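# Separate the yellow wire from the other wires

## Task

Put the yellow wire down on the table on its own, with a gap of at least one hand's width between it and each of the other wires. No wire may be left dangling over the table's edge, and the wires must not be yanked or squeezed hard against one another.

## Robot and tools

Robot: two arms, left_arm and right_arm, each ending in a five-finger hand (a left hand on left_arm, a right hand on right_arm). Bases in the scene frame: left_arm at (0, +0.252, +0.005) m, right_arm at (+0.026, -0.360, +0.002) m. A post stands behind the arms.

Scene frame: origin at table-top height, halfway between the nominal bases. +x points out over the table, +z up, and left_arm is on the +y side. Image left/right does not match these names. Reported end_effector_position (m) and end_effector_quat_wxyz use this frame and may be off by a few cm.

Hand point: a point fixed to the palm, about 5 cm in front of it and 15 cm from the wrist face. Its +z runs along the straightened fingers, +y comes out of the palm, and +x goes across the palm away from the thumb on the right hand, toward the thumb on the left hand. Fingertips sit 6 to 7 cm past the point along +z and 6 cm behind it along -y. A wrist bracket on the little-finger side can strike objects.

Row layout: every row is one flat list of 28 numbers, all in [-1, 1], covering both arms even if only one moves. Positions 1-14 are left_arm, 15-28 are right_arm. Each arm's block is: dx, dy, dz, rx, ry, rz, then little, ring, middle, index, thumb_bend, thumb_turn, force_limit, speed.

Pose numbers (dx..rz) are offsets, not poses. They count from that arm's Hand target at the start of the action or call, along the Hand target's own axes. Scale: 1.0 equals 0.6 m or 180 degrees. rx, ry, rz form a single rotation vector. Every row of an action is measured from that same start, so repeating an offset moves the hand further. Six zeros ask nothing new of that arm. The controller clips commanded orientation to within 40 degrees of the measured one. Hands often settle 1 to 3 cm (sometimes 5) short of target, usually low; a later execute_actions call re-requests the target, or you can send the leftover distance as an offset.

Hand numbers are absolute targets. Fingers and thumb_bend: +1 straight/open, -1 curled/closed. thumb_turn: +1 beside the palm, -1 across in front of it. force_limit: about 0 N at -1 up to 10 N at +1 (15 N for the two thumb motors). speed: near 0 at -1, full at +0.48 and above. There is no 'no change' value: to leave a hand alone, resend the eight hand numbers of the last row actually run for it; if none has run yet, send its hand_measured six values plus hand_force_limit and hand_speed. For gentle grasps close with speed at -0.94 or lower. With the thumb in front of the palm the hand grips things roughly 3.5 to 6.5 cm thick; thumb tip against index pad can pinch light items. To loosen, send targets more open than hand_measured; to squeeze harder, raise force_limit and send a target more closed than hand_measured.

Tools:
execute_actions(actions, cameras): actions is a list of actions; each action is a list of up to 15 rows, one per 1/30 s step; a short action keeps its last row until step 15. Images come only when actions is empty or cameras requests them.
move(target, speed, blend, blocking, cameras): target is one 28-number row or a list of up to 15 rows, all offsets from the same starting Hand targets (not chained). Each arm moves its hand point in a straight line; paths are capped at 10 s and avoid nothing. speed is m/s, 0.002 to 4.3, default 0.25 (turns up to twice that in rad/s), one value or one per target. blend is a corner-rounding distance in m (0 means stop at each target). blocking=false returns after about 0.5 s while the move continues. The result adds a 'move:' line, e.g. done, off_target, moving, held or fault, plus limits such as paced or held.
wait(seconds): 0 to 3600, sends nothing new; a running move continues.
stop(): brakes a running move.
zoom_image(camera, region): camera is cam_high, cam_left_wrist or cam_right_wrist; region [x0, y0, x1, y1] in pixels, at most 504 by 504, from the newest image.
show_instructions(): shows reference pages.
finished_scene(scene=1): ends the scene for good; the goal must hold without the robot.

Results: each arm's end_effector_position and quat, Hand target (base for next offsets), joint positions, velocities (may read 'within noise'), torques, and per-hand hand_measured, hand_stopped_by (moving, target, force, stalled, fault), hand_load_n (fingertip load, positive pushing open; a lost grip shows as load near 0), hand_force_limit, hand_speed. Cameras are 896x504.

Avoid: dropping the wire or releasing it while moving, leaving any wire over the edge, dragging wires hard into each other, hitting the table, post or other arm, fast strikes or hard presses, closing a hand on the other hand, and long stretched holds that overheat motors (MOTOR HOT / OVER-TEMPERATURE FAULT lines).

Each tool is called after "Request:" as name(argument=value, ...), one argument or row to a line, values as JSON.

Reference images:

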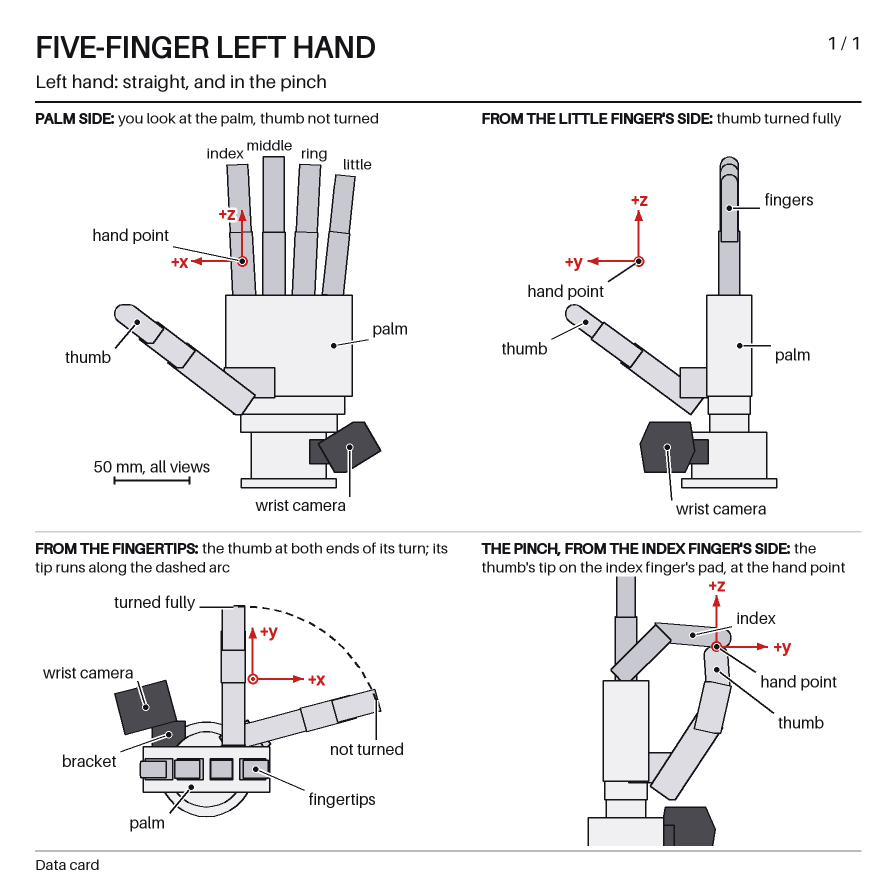

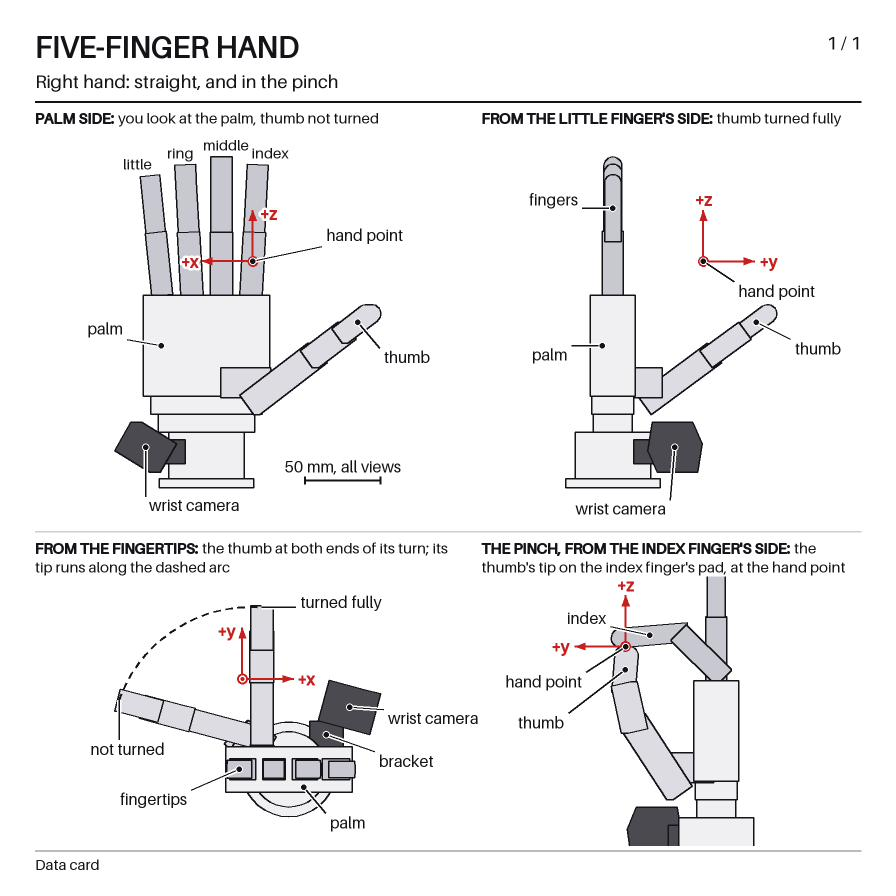

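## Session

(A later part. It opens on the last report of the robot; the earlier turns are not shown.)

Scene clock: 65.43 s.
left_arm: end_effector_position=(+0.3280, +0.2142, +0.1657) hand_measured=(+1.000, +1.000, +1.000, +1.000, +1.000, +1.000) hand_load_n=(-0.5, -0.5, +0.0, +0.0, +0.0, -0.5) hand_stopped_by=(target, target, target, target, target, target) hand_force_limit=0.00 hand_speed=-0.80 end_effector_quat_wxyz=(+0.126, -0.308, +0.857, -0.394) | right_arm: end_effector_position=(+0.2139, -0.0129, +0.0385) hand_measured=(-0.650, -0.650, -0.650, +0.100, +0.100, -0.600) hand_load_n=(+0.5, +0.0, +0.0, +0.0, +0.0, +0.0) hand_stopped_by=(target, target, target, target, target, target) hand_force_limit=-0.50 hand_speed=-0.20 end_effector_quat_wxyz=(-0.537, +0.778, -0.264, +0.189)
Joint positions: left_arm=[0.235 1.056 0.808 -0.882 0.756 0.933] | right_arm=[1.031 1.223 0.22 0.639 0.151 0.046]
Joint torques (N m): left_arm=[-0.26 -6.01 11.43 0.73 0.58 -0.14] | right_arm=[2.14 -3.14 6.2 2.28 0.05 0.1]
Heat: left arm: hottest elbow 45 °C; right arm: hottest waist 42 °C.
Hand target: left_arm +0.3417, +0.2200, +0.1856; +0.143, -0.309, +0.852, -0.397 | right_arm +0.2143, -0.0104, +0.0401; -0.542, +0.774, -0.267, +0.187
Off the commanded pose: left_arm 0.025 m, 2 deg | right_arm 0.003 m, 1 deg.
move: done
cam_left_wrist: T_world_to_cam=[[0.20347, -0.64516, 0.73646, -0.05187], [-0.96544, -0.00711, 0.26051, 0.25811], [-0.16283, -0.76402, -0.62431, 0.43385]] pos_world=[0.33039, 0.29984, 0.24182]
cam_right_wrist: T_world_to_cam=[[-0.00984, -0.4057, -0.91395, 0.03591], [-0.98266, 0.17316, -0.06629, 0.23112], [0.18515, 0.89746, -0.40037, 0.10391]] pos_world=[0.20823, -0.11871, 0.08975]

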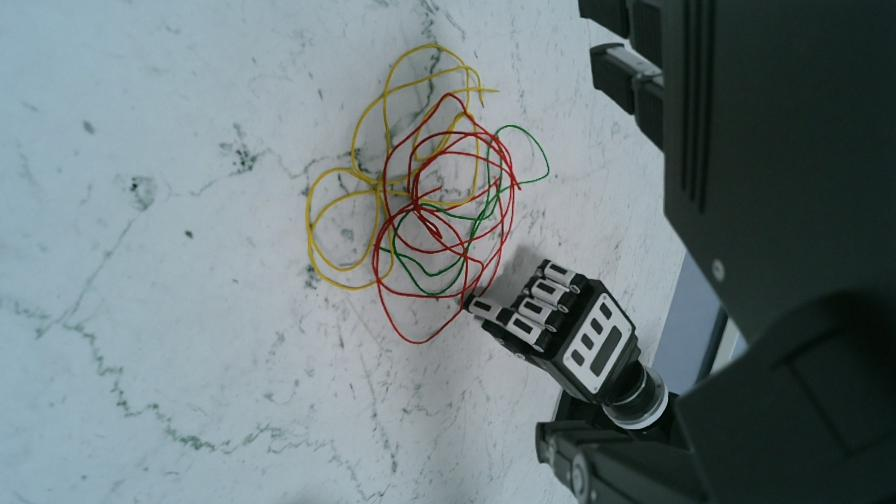

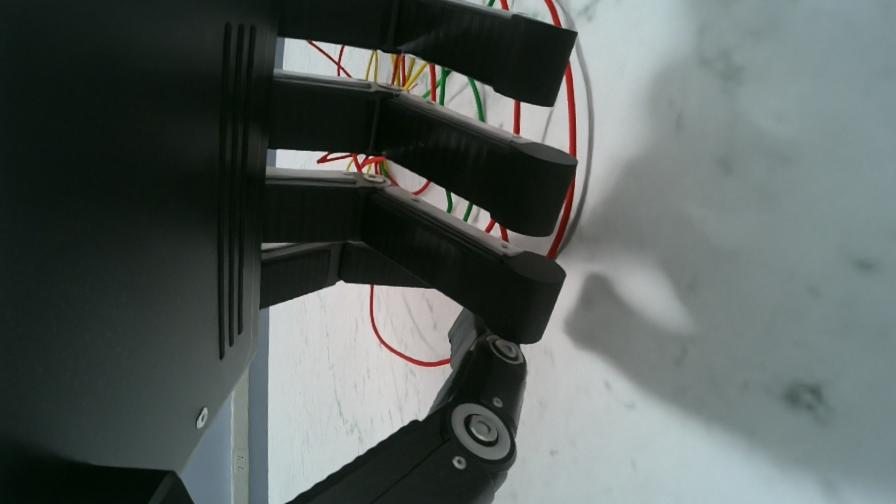

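Request:
move(
  target=[0,0,0,0,0,0,1,1,1,1,1,1,0,-0.8,0,0,0,0,0,0,-0.65,-0.65,0.8,0.1,0.1,-0.6,-0.8,-0.2],
  cameras=["cam_left_wrist","cam_right_wrist"],
  speed=0.04,
)

Request:
zoom_image(
  camera="cam_right_wrist",
  region=[360, 200, 620, 400],
)

Scene clock: 67.93 s.
left_arm: end_effector_position=(+0.3280, +0.2142, +0.1657) hand_measured=(+1.000, +1.000, +1.000, +1.000, +1.000, +1.000) hand_load_n=(+0.0, +0.0, +0.0, +0.0, +0.0, +0.0) hand_stopped_by=(target, target, target, target, target, target) hand_force_limit=0.00 hand_speed=-0.80 end_effector_quat_wxyz=(+0.126, -0.308, +0.857, -0.394) | right_arm: end_effector_position=(+0.2139, -0.0129, +0.0385) hand_measured=(-0.650, -0.650, +0.800, +0.100, +0.100, -0.600) hand_load_n=(+0.0, +0.0, +0.0, +0.0, +0.0, +0.0) hand_stopped_by=(target, target, target, target, target, target) hand_force_limit=-0.80 hand_speed=-0.20 end_effector_quat_wxyz=(-0.537, +0.778, -0.264, +0.189)
Joint positions: left_arm=[0.235 1.056 0.808 -0.882 0.756 0.933] | right_arm=[1.031 1.223 0.22 0.639 0.151 0.046]
Joint torques (N m): left_arm=[-0.73 -6.07 11.29 0.68 0.59 -0.06] | right_arm=[2.43 -3.31 6.23 2.3 0.08 0.08]
Heat: left arm: hottest elbow 46 °C; right arm: hottest waist 42 °C.
Hand target: left_arm +0.3417, +0.2200, +0.1856; +0.143, -0.309, +0.852, -0.397 | right_arm +0.2143, -0.0104, +0.0401; -0.542, +0.774, -0.267, +0.187
Off the commanded pose: left_arm 0.025 m, 2 deg | right_arm 0.003 m, 1 deg.
move: done
cam_left_wrist: T_world_to_cam=[[0.20347, -0.64516, 0.73646, -0.05187], [-0.96544, -0.00711, 0.26051, 0.25811], [-0.16283, -0.76402, -0.62431, 0.43385]] pos_world=[0.33039, 0.29984, 0.24182]
cam_right_wrist: T_world_to_cam=[[-0.00984, -0.4057, -0.91395, 0.03591], [-0.98266, 0.17316, -0.06629, 0.23112], [0.18515, 0.89746, -0.40037, 0.10391]] pos_world=[0.20823, -0.11871, 0.08975]

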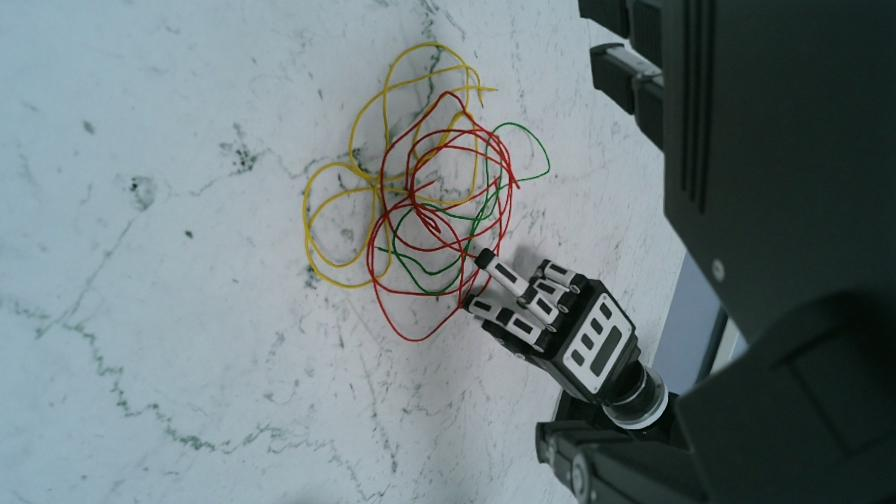

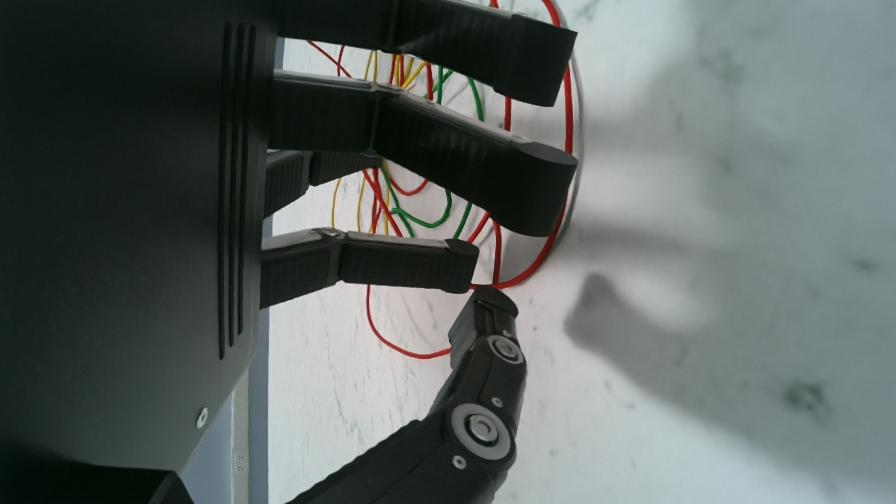

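Scaled by 1.938 from the camera's image (finer frame: 1280x720).

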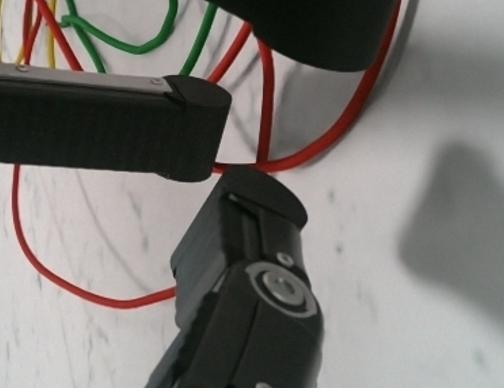

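Request:
zoom_image(
  camera="cam_left_wrist",
  region=[400, 150, 560, 350],
)

Scaled by 2.520 from the camera's image (finer frame: 1280x720).

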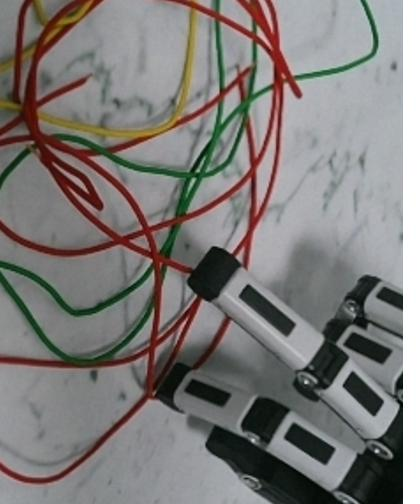

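Request:
move(
  target=[
    [0,0,0,0,0,0,1,1,1,1,1,1,0,-0.8,0,0,0,0,0,0,-0.65,-0.65,-0.65,0.1,0.1,-0.6,-0.6,-0.2],
    [0,0,0,0,0,0,1,1,1,1,1,1,0,-0.8,0,0.0141,0.0051,0,0,0,-0.65,-0.65,-0.65,0.1,0.1,-0.6,-0.6,-0.2],
  ],
  cameras=["cam_left_wrist","cam_right_wrist"],
  speed=0.04,
)

Request:
zoom_image(
  camera="cam_left_wrist",
  region=[400, 150, 560, 350],
)

Scene clock: 71.30 s.
left_arm: end_effector_position=(+0.3280, +0.2142, +0.1657) hand_measured=(+1.000, +1.000, +1.000, +1.000, +1.000, +1.000) hand_load_n=(+0.5, +0.0, +0.0, +0.0, +0.0, +0.0) hand_stopped_by=(target, target, target, target, target, target) hand_force_limit=0.00 hand_speed=-0.80 end_effector_quat_wxyz=(+0.126, -0.308, +0.857, -0.394) | right_arm: end_effector_position=(+0.2142, -0.0123, +0.0298) hand_measured=(-0.650, -0.650, -0.650, +0.100, +0.100, -0.600) hand_load_n=(+0.0, +0.0, +0.0, +0.0, +0.0, +0.0) hand_stopped_by=(target, target, target, target, target, target) hand_force_limit=-0.60 hand_speed=-0.20 end_effector_quat_wxyz=(-0.537, +0.778, -0.264, +0.189)
Joint positions: left_arm=[0.235 1.056 0.808 -0.882 0.756 0.933] | right_arm=[1.031 1.276 0.213 0.7 0.151 0.046]
Joint torques (N m): left_arm=[0.5 -6.12 11.43 0.73 0.6 -0.03] | right_arm=[2.02 -3.72 5.64 2.22 0.1 0.1]
Heat: left arm: hottest elbow 46 °C; right arm: hottest waist 42 °C.
Hand target: left_arm +0.3417, +0.2200, +0.1856; +0.143, -0.309, +0.852, -0.397 | right_arm +0.2143, -0.0104, +0.0311; -0.542, +0.774, -0.267, +0.187
Off the commanded pose: left_arm 0.025 m, 2 deg | right_arm 0.002 m, 1 deg.
move: done
cam_left_wrist: T_world_to_cam=[[0.20347, -0.64516, 0.73646, -0.05187], [-0.96544, -0.00711, 0.26051, 0.25811], [-0.16283, -0.76402, -0.62431, 0.43385]] pos_world=[0.33039, 0.29984, 0.24182]
cam_right_wrist: T_world_to_cam=[[-0.00976, -0.40476, -0.91437, 0.02824], [-0.9827, 0.173, -0.0661, 0.2307], [0.18494, 0.89791, -0.39945, 0.09982]] pos_world=[0.20853, -0.11811, 0.08095]

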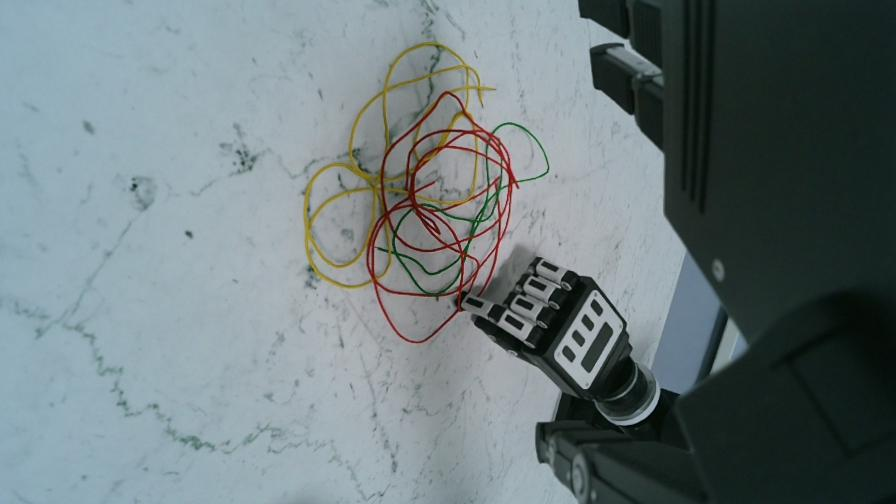

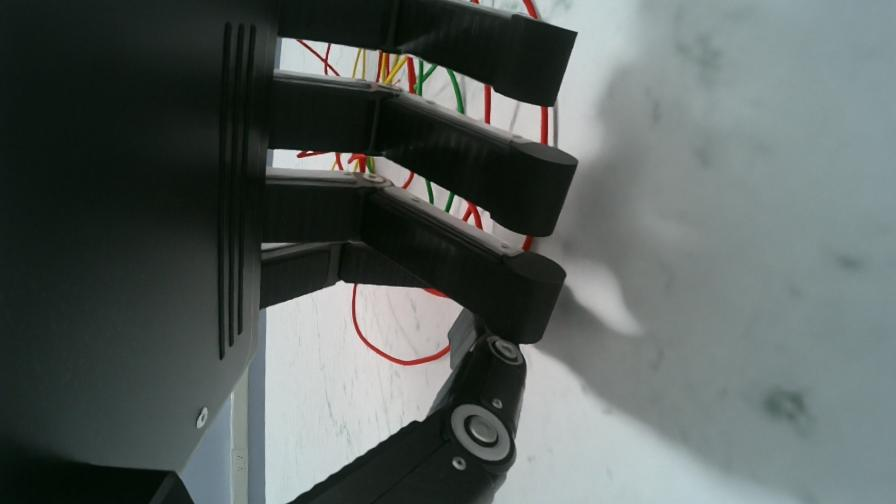

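Scaled by 2.520 from the camera's image (finer frame: 1280x720).

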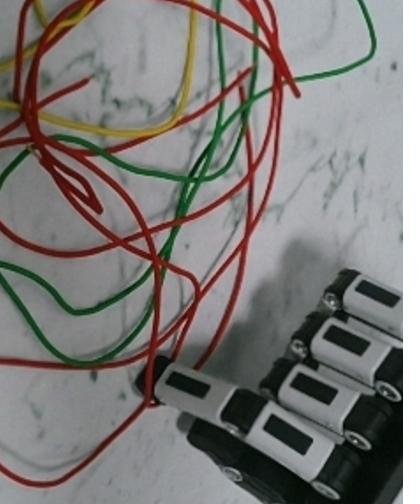

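Request:
move(
  target=[
    [0,0,0,0,0,0,1,1,1,1,1,1,0,-0.8,0,0.0078,0.0028,0,0,0,-0.65,-0.65,-0.65,0.1,0.1,-0.6,-0.6,-0.2],
  ],
  cameras=["cam_left_wrist","cam_right_wrist"],
  speed=0.02,
)

Request:
zoom_image(
  camera="cam_left_wrist",
  region=[420, 250, 520, 350],
)

Scene clock: 73.47 s.
left_arm: end_effector_position=(+0.3280, +0.2142, +0.1657) hand_measured=(+1.000, +1.000, +1.000, +1.000, +1.000, +1.000) hand_load_n=(+0.0, +0.0, +0.0, +0.0, +0.0, -0.5) hand_stopped_by=(target, target, target, target, target, target) hand_force_limit=0.00 hand_speed=-0.80 end_effector_quat_wxyz=(+0.126, -0.308, +0.857, -0.394) | right_arm: end_effector_position=(+0.2149, -0.0108, +0.0281) hand_measured=(-0.650, -0.650, -0.650, +0.100, +0.100, -0.600) hand_load_n=(+0.0, +0.0, +0.0, -0.5, +0.0, +0.0) hand_stopped_by=(target, target, target, target, target, target) hand_force_limit=-0.60 hand_speed=-0.20 end_effector_quat_wxyz=(-0.541, +0.775, -0.264, +0.190)
Joint positions: left_arm=[0.235 1.056 0.808 -0.882 0.756 0.933] | right_arm=[1.031 1.301 0.21 0.738 0.151 0.046]
Joint torques (N m): left_arm=[-0.21 -5.19 11.32 0.88 0.62 -0.07] | right_arm=[2.26 -3.55 5.29 2.18 0.08 0.1]
Heat: left arm: hottest elbow 46 °C; right arm: hottest waist 42 °C.
Hand target: left_arm +0.3417, +0.2200, +0.1856; +0.143, -0.309, +0.852, -0.397 | right_arm +0.2142, -0.0106, +0.0260; -0.542, +0.775, -0.267, +0.187
Off the commanded pose: left_arm 0.025 m, 2 deg | right_arm 0.002 m, 1 deg.
move: done
cam_left_wrist: T_world_to_cam=[[0.20347, -0.64516, 0.73646, -0.05187], [-0.96544, -0.00711, 0.26051, 0.25811], [-0.16283, -0.76402, -0.62431, 0.43385]] pos_world=[0.33039, 0.29984, 0.24182]
cam_right_wrist: T_world_to_cam=[[-0.00531, -0.39685, -0.91787, 0.02644], [-0.98239, 0.17352, -0.06934, 0.23109], [0.18678, 0.90133, -0.39078, 0.09708]] pos_world=[0.20902, -0.11711, 0.07823]

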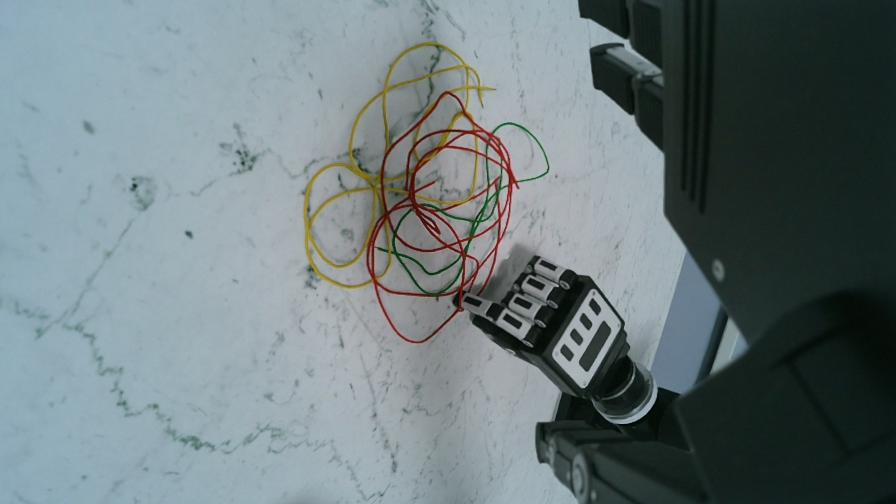

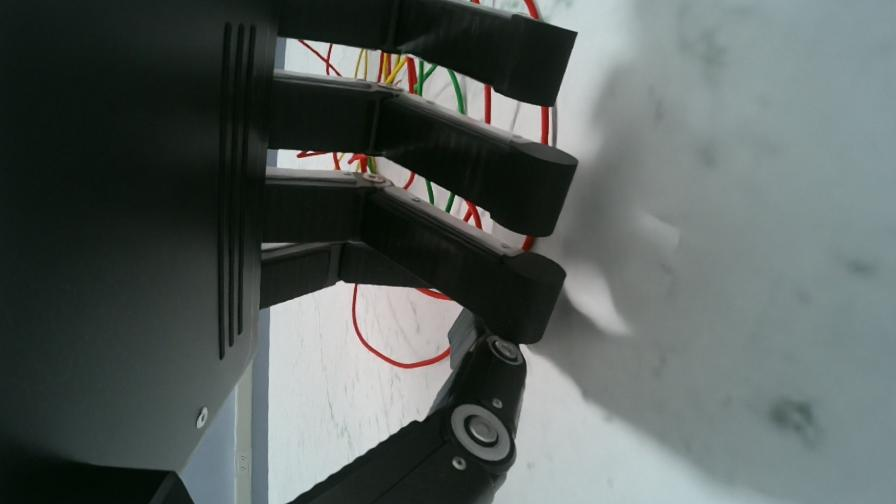

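Scaled by 5.040 from the camera's image (finer frame: 1280x720).

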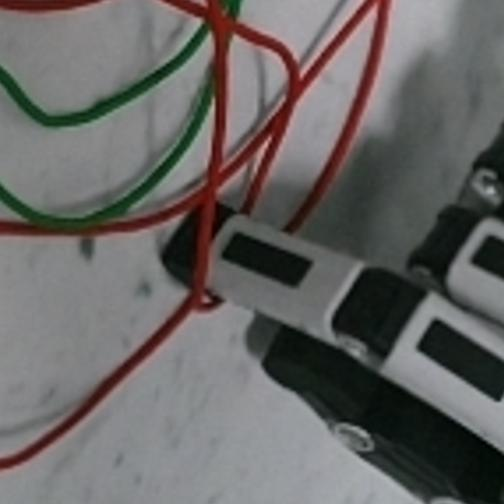

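Request:
move(
  target=[
    [0,0,0,0,0,0,1,1,1,1,1,1,0,-0.8,0,-0.0063,-0.0023,0,0,0,-0.65,-0.65,-0.65,0.1,0.1,-0.6,-0.6,-0.2],
    [0,0,0,0,0,0,1,1,1,1,1,1,0,-0.8,0,-0.0063,-0.0023,0,0,0,-0.65,-0.65,-0.65,-0.35,0.1,-0.6,-0.6,-0.7],
  ],
  cameras=["cam_left_wrist","cam_right_wrist"],
  speed=0.02,
)

Request:
zoom_image(
  camera="cam_left_wrist",
  region=[420, 250, 520, 350],
)

Scene clock: 75.57 s.
left_arm: end_effector_position=(+0.3280, +0.2142, +0.1657) hand_measured=(+1.000, +1.000, +1.000, +1.000, +1.000, +1.000) hand_load_n=(+0.0, +0.0, +0.0, +0.0, +0.0, +0.0) hand_stopped_by=(target, target, target, target, target, target) hand_force_limit=0.00 hand_speed=-0.80 end_effector_quat_wxyz=(+0.126, -0.308, +0.857, -0.394) | right_arm: end_effector_position=(+0.2147, -0.0112, +0.0279) hand_measured=(-0.650, -0.650, -0.650, -0.252, +0.100, -0.600) hand_load_n=(+0.0, +0.0, +0.0, +12.5, +1.0, +0.0) hand_stopped_by=(target, target, target, force, target, target) hand_force_limit=-0.60 hand_speed=-0.70 end_effector_quat_wxyz=(-0.540, +0.776, -0.264, +0.190)
Joint positions: left_arm=[0.235 1.056 0.808 -0.882 0.756 0.933] | right_arm=[1.031 1.299 0.21 0.733 0.151 0.046]
Joint torques (N m): left_arm=[-0.79 -6.12 11.43 0.79 0.57 -0.07] | right_arm=[2.61 -4.89 5.56 1.35 0.1 0.11]
Heat: left arm: hottest elbow 46 °C; right arm: hottest waist 42 °C.
Hand target: left_arm +0.3417, +0.2200, +0.1856; +0.143, -0.309, +0.852, -0.397 | right_arm +0.2142, -0.0106, +0.0300; -0.542, +0.775, -0.267, +0.187
Off the commanded pose: left_arm 0.025 m, 2 deg | right_arm 0.002 m, 1 deg.
move: done
cam_left_wrist: T_world_to_cam=[[0.20347, -0.64516, 0.73646, -0.05187], [-0.96544, -0.00711, 0.26051, 0.25811], [-0.16283, -0.76402, -0.62431, 0.43385]] pos_world=[0.33039, 0.29984, 0.24182]
cam_right_wrist: T_world_to_cam=[[-0.00637, -0.39864, -0.91708, 0.02636], [-0.98246, 0.17342, -0.06855, 0.23089], [0.18636, 0.90056, -0.39276, 0.09758]] pos_world=[0.20883, -0.11741, 0.07833]

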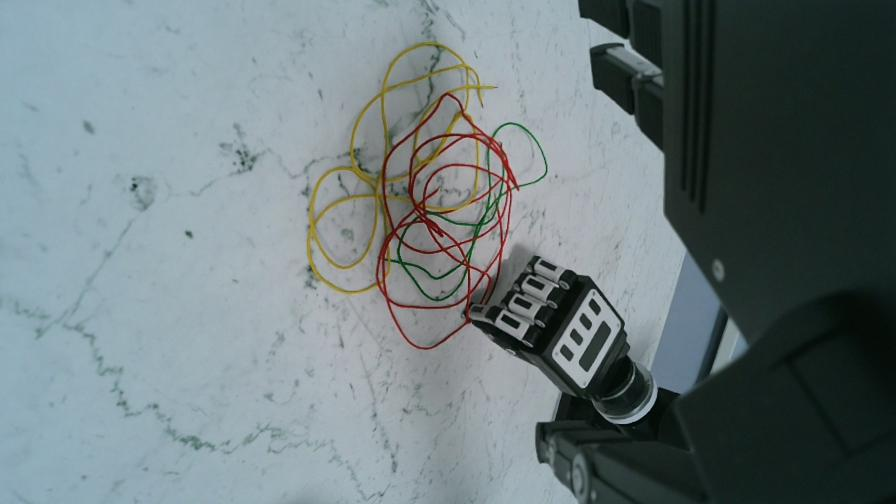

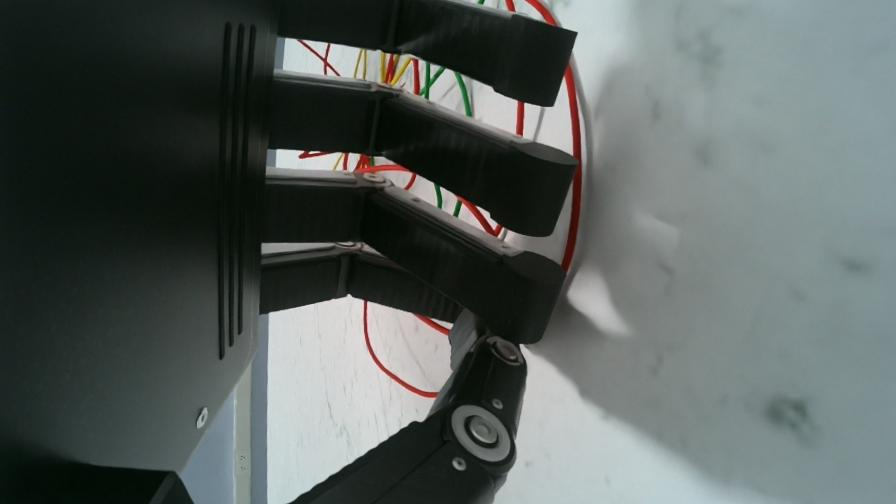

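Scaled by 5.040 from the camera's image (finer frame: 1280x720).

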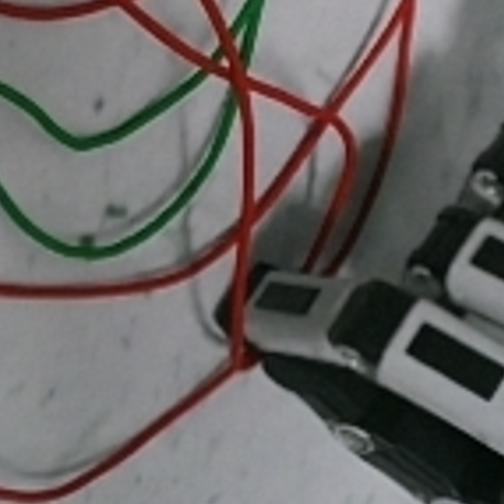

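Request:
move(
  target=[
    [0,0,0,0,0,0,1,1,1,1,1,1,0,-0.8,0,-0.0313,-0.0114,0,0,0,-0.65,-0.65,-0.65,-0.35,0.1,-0.6,-0.6,-0.7],
  ],
  cameras=["cam_left_wrist","cam_right_wrist"],
  speed=0.03,
)

Request:
zoom_image(
  camera="cam_left_wrist",
  region=[420, 250, 520, 350],
)

Scene clock: 77.40 s.
left_arm: end_effector_position=(+0.3280, +0.2142, +0.1657) hand_measured=(+1.000, +1.000, +1.000, +1.000, +1.000, +1.000) hand_load_n=(+0.0, +0.0, +0.0, +0.0, +0.0, +0.0) hand_stopped_by=(target, target, target, target, target, target) hand_force_limit=0.00 hand_speed=-0.80 end_effector_quat_wxyz=(+0.126, -0.308, +0.857, -0.394) | right_arm: end_effector_position=(+0.2104, -0.0190, +0.0396) hand_measured=(-0.650, -0.650, -0.650, -0.252, +0.100, -0.600) hand_load_n=(+0.0, +0.0, +0.0, +12.5, +1.0, +0.0) hand_stopped_by=(target, target, target, force, target, target) hand_force_limit=-0.60 hand_speed=-0.70 end_effector_quat_wxyz=(-0.533, +0.781, -0.265, +0.188)
Joint positions: left_arm=[0.235 1.056 0.808 -0.882 0.756 0.933] | right_arm=[1.031 1.183 0.21 0.599 0.151 0.046]
Joint torques (N m): left_arm=[-0.56 -5.54 11.41 0.79 0.61 -0.03] | right_arm=[2.49 -4.37 8.23 1.4 0.09 0.09]
Heat: left arm: hottest elbow 47 °C; right arm: hottest waist 42 °C.
Hand target: left_arm +0.3417, +0.2200, +0.1856; +0.143, -0.309, +0.852, -0.397 | right_arm +0.2142, -0.0106, +0.0500; -0.542, +0.775, -0.267, +0.187
Off the commanded pose: left_arm 0.025 m, 2 deg | right_arm 0.014 m, 1 deg.
move: off_target (right_arm)
cam_left_wrist: T_world_to_cam=[[0.20347, -0.64516, 0.73646, -0.05187], [-0.96544, -0.00711, 0.26051, 0.25811], [-0.16283, -0.76402, -0.62431, 0.43385]] pos_world=[0.33039, 0.29984, 0.24182]
cam_right_wrist: T_world_to_cam=[[-0.01448, -0.41329, -0.91048, 0.03515], [-0.98304, 0.17238, -0.06261, 0.22873], [0.18282, 0.89413, -0.40878, 0.11117]] pos_world=[0.20503, -0.1243, 0.09176]

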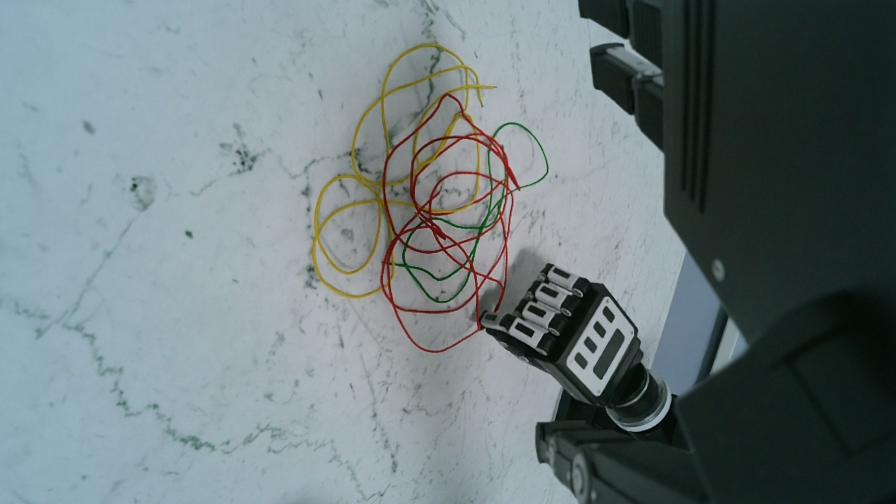

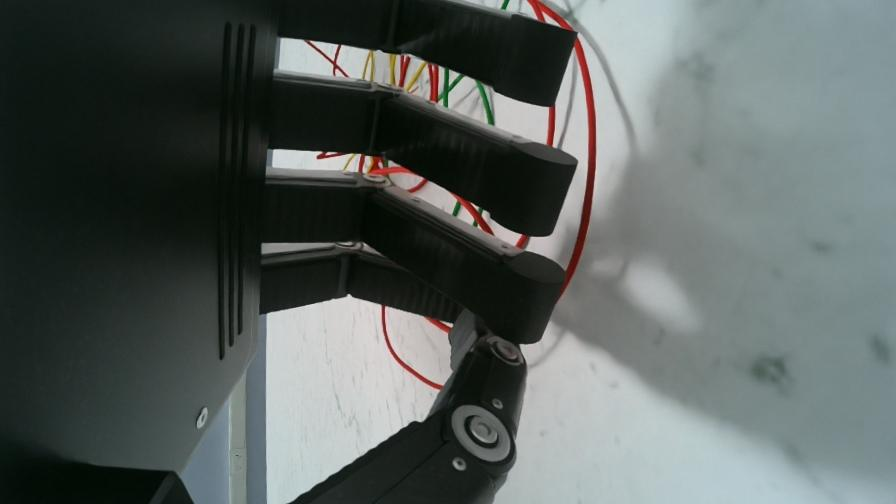

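Scaled by 5.040 from the camera's image (finer frame: 1280x720).

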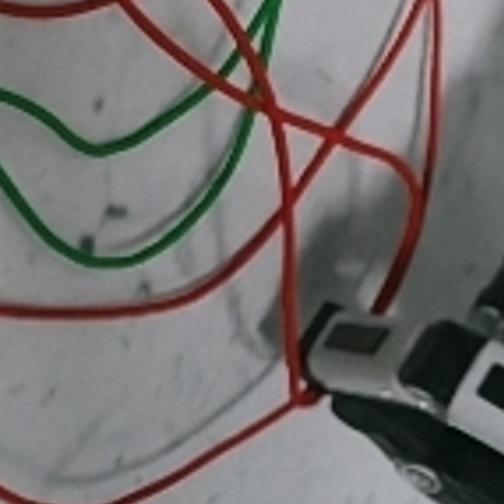

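Request:
move(
  target=[
    [0,0,0,0,0,0,1,1,1,1,1,1,0,-0.8,0.0205,-0.1163,-0.0703,0,0,0,-0.65,-0.65,-0.65,-0.35,0.1,-0.6,-0.6,-0.7],
  ],
  cameras=["all"],
  speed=0.04,
)

Request:
zoom_image(
  camera="cam_left_wrist",
  region=[280, 20, 600, 380],
)

Scene clock: 80.60 s.
left_arm: end_effector_position=(+0.3280, +0.2142, +0.1657) hand_measured=(+1.000, +1.000, +1.000, +1.000, +1.000, +1.000) hand_load_n=(+0.0, +0.0, +0.0, +0.0, -0.5, +0.0) hand_stopped_by=(target, target, target, target, target, target) hand_force_limit=0.00 hand_speed=-0.80 end_effector_quat_wxyz=(+0.126, -0.308, +0.857, -0.394) | right_arm: end_effector_position=(+0.2046, -0.0406, +0.1061) hand_measured=(-0.650, -0.650, -0.650, -0.252, +0.100, -0.600) hand_load_n=(+0.0, +0.0, +0.0, +12.5, +1.0, +0.0) hand_stopped_by=(target, target, target, force, target, target) hand_force_limit=-0.60 hand_speed=-0.70 end_effector_quat_wxyz=(-0.527, +0.786, -0.270, +0.180)
Joint positions: left_arm=[0.235 1.056 0.808 -0.882 0.756 0.933] | right_arm=[0.994 0.793 0.283 0.118 0.11 0.046]
Joint torques (N m): left_arm=[0.91 -5.77 11.29 0.77 0.63 -0.09] | right_arm=[1.49 -2.2 12.9 1.42 0.05 -0.07]
Heat: left arm: hottest elbow 47 °C; right arm: hottest waist 42 °C.
Hand target: left_arm +0.3417, +0.2200, +0.1856; +0.143, -0.309, +0.852, -0.397 | right_arm +0.2142, -0.0305, +0.1299; -0.542, +0.775, -0.267, +0.187
Off the commanded pose: left_arm 0.025 m, 2 deg | right_arm 0.028 m, 2 deg.
move: off_target (right_arm)
cam_left_wrist: T_world_to_cam=[[0.20347, -0.64516, 0.73646, -0.05187], [-0.96544, -0.00711, 0.26051, 0.25811], [-0.16283, -0.76402, -0.62431, 0.43385]] pos_world=[0.33039, 0.29984, 0.24182]
cam_right_wrist: T_world_to_cam=[[-0.03419, -0.42076, -0.90653, 0.08993], [-0.98449, 0.17035, -0.04194, 0.2288], [0.17208, 0.89103, -0.42006, 0.16201]] pos_world=[0.20045, -0.1455, 0.15917]

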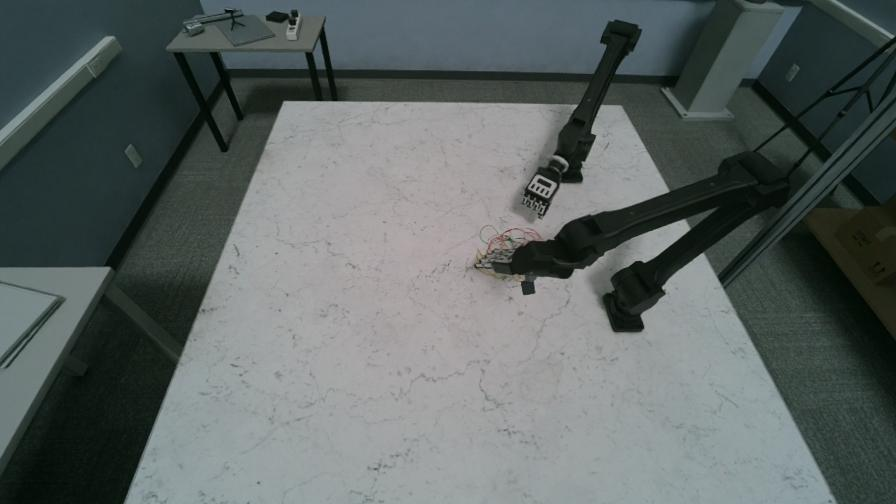

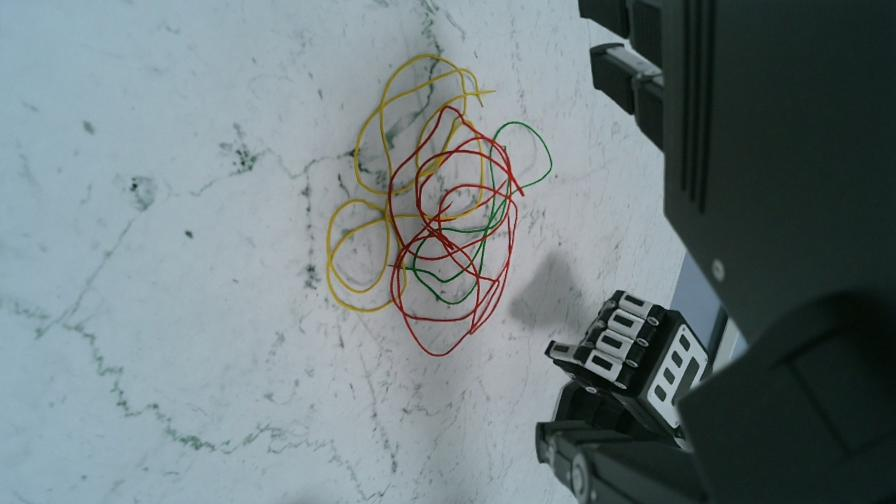

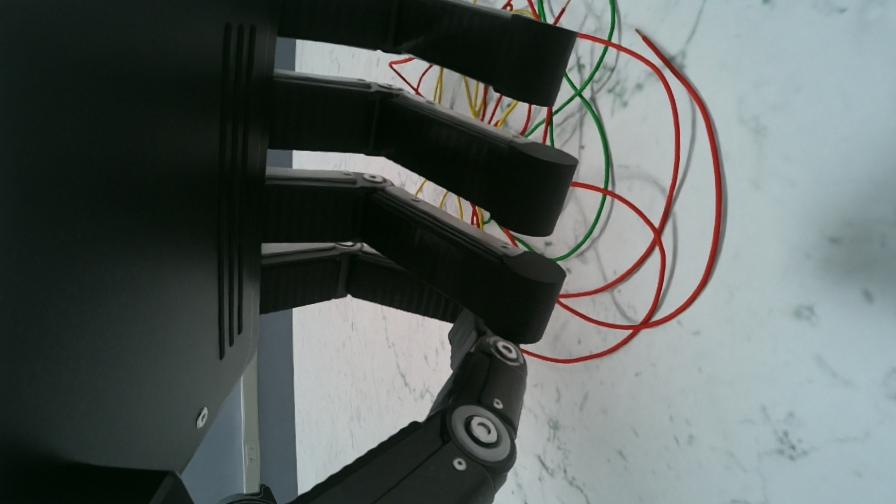

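Scaled by 1.400 from the camera's image (finer frame: 1280x720).

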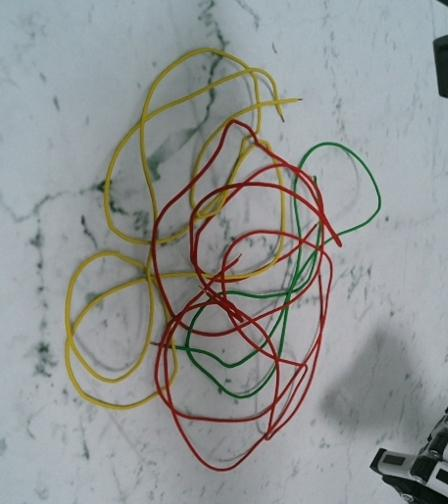

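Request:
move(
  target=[
    [0.0322,-0.1778,-0.0993,0,0,0,1,1,1,1,1,1,0,-0.8,0.0616,-0.067,-0.1082,0,0,0,1,1,1,0.2,0.1,-0.6,-0.6,0],
  ],
  cameras=["all"],
  speed=0.15,
)

Request:
zoom_image(
  camera="cam_left_wrist",
  region=[180, 40, 480, 340],
)

Scene clock: 86.37 s.
left_arm: end_effector_position=(+0.3360, +0.1943, +0.2853) hand_measured=(+1.000, +1.000, +1.000, +1.000, +1.000, +1.000) hand_load_n=(+0.0, +0.0, +0.0, +0.0, +0.0, +0.0) hand_stopped_by=(target, target, target, target, target, target) hand_force_limit=0.00 hand_speed=-0.80 end_effector_quat_wxyz=(+0.130, -0.318, +0.853, -0.393) | right_arm: end_effector_position=(+0.2071, -0.0945, +0.1626) hand_measured=(+1.000, +1.000, +1.000, +0.200, +0.100, -0.600) hand_load_n=(+0.0, +0.0, +0.0, +0.0, +0.0, +0.0) hand_stopped_by=(target, target, target, target, target, target) hand_force_limit=-0.60 hand_speed=0.00 end_effector_quat_wxyz=(-0.527, +0.785, -0.274, +0.176)
Joint positions: left_arm=[0.164 1.018 1.092 -1.129 0.714 0.819] | right_arm=[0.804 0.48 0.356 -0.27 -0.067 -0.014]
Joint torques (N m): left_arm=[-1.96 -5.66 11.32 0.95 0.37 -0.08] | right_arm=[1.67 -0.26 14.54 1.43 -0.01 -0.09]
Heat: left arm: hottest elbow 47 °C; right arm: hottest waist 42 °C.
Hand target: left_arm +0.3419, +0.1900, +0.3058; +0.143, -0.309, +0.852, -0.397 | right_arm +0.2142, -0.0905, +0.1901; -0.542, +0.775, -0.267, +0.187
Off the commanded pose: left_arm 0.022 m, 2 deg | right_arm 0.028 m, 3 deg.
move: off_target (left_arm, right_arm)
cam_left_wrist: T_world_to_cam=[[0.21827, -0.63897, 0.73761, -0.16104], [-0.96491, -0.02824, 0.26107, 0.23837], [-0.14599, -0.76871, -0.62271, 0.48942]] pos_world=[0.33661, 0.28006, 0.36132]
cam_right_wrist: T_world_to_cam=[[-0.04643, -0.4163, -0.90804, 0.12177], [-0.9843, 0.17402, -0.02945, 0.24124], [0.17028, 0.89242, -0.41784, 0.23353]] pos_world=[0.20334, -0.1997, 0.21525]

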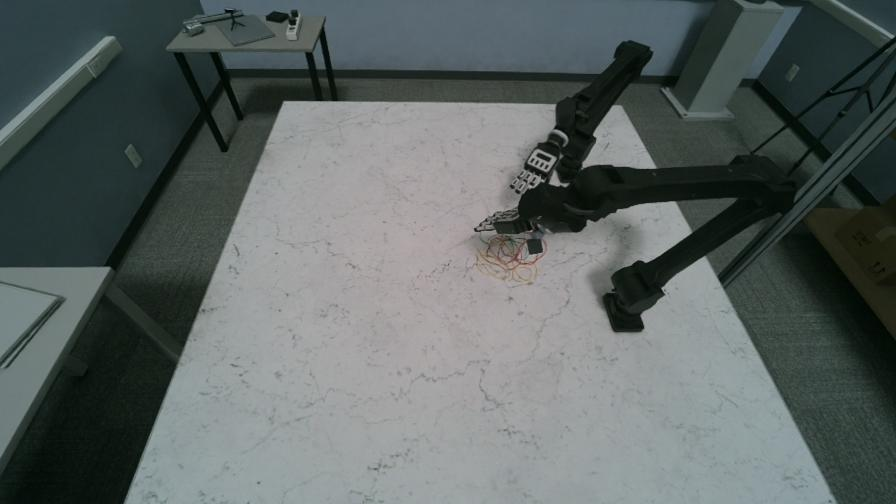

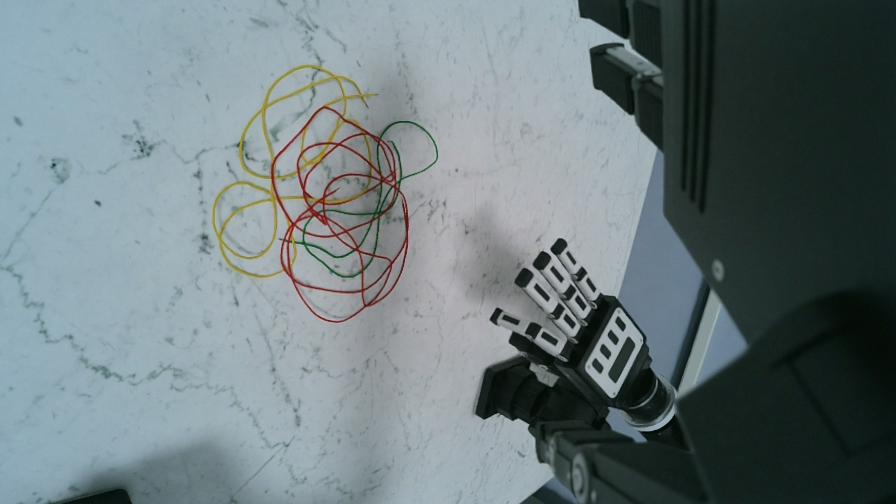

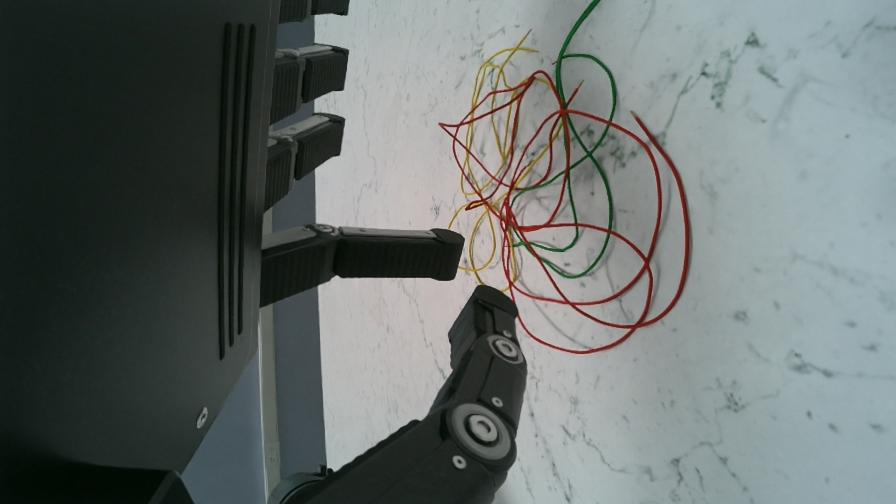

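Scaled by 1.680 from the camera's image (finer frame: 1280x720).

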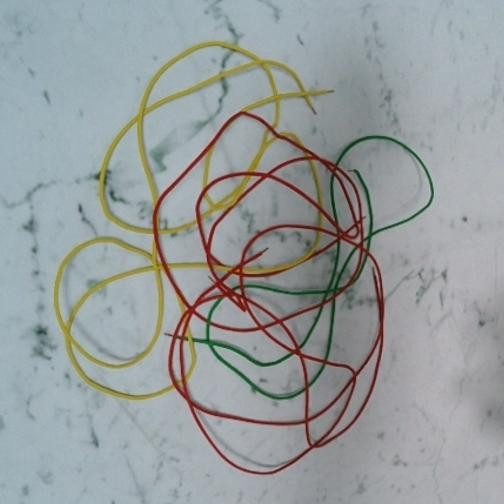

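Request:
zoom_image(
  camera="cam_right_wrist",
  region=[420, 0, 720, 360],
)

Request:
zoom_image(
  camera="cam_right_wrist",
  region=[430, 80, 590, 240],
)

Request:
zoom_image(
  camera="cam_left_wrist",
  region=[260, 150, 400, 290],
)

Scaled by 1.400 from the camera's image (finer frame: 1280x720).

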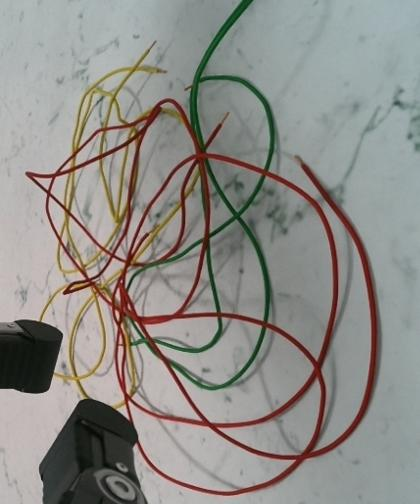

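Scaled by 3.150 from the camera's image (finer frame: 1280x720).

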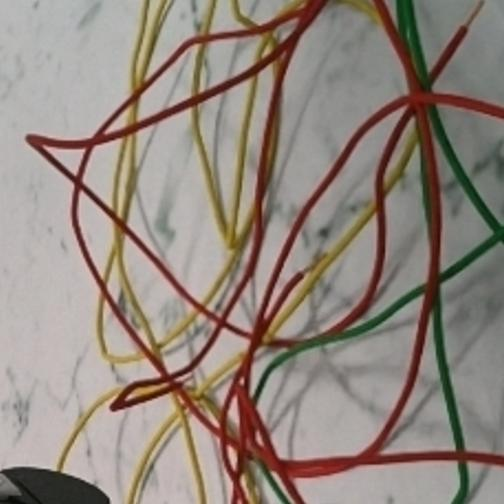

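Scaled by 3.600 from the camera's image (finer frame: 1280x720).

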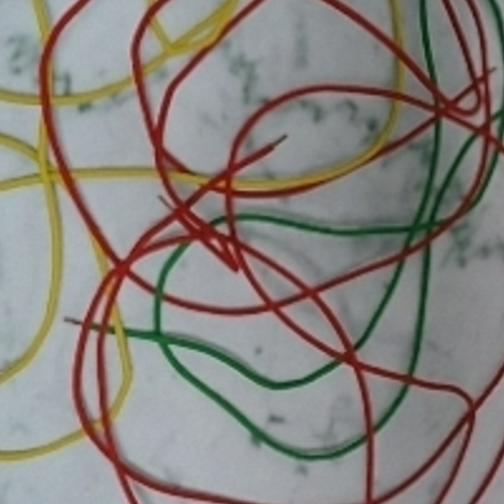

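Request:
zoom_image(
  camera="cam_left_wrist",
  region=[350, 120, 430, 200],
)

Request:
zoom_image(
  camera="cam_left_wrist",
  region=[290, 180, 350, 240],
)

Request:
zoom_image(
  camera="cam_left_wrist",
  region=[260, 90, 360, 190],
)

Scaled by 6.300 from the camera's image (finer frame: 1280x720).

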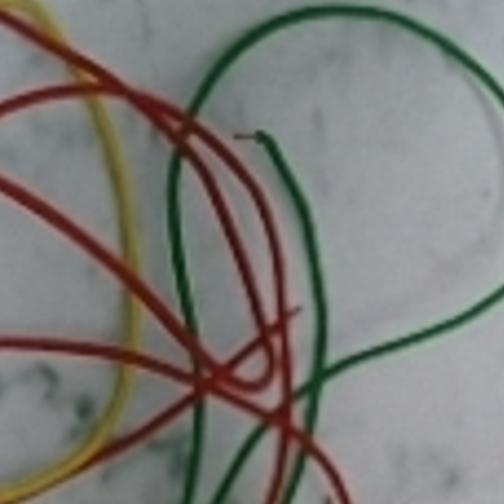

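Scaled by 8.400 from the camera's image (finer frame: 1280x720).

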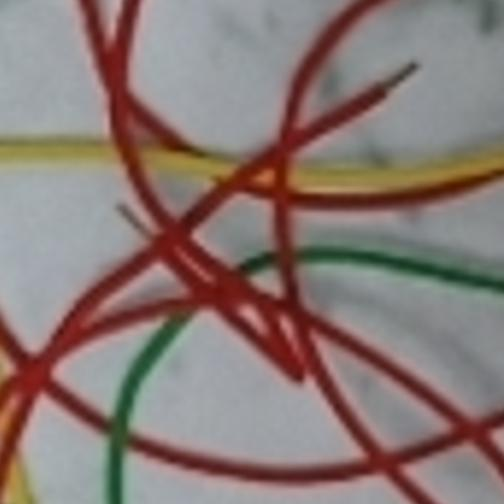

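Scaled by 5.040 from the camera's image (finer frame: 1280x720).

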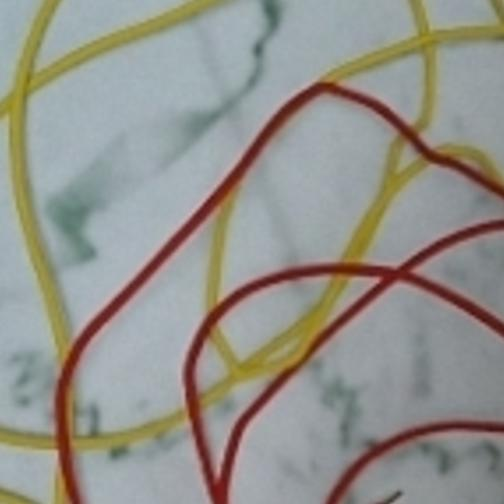

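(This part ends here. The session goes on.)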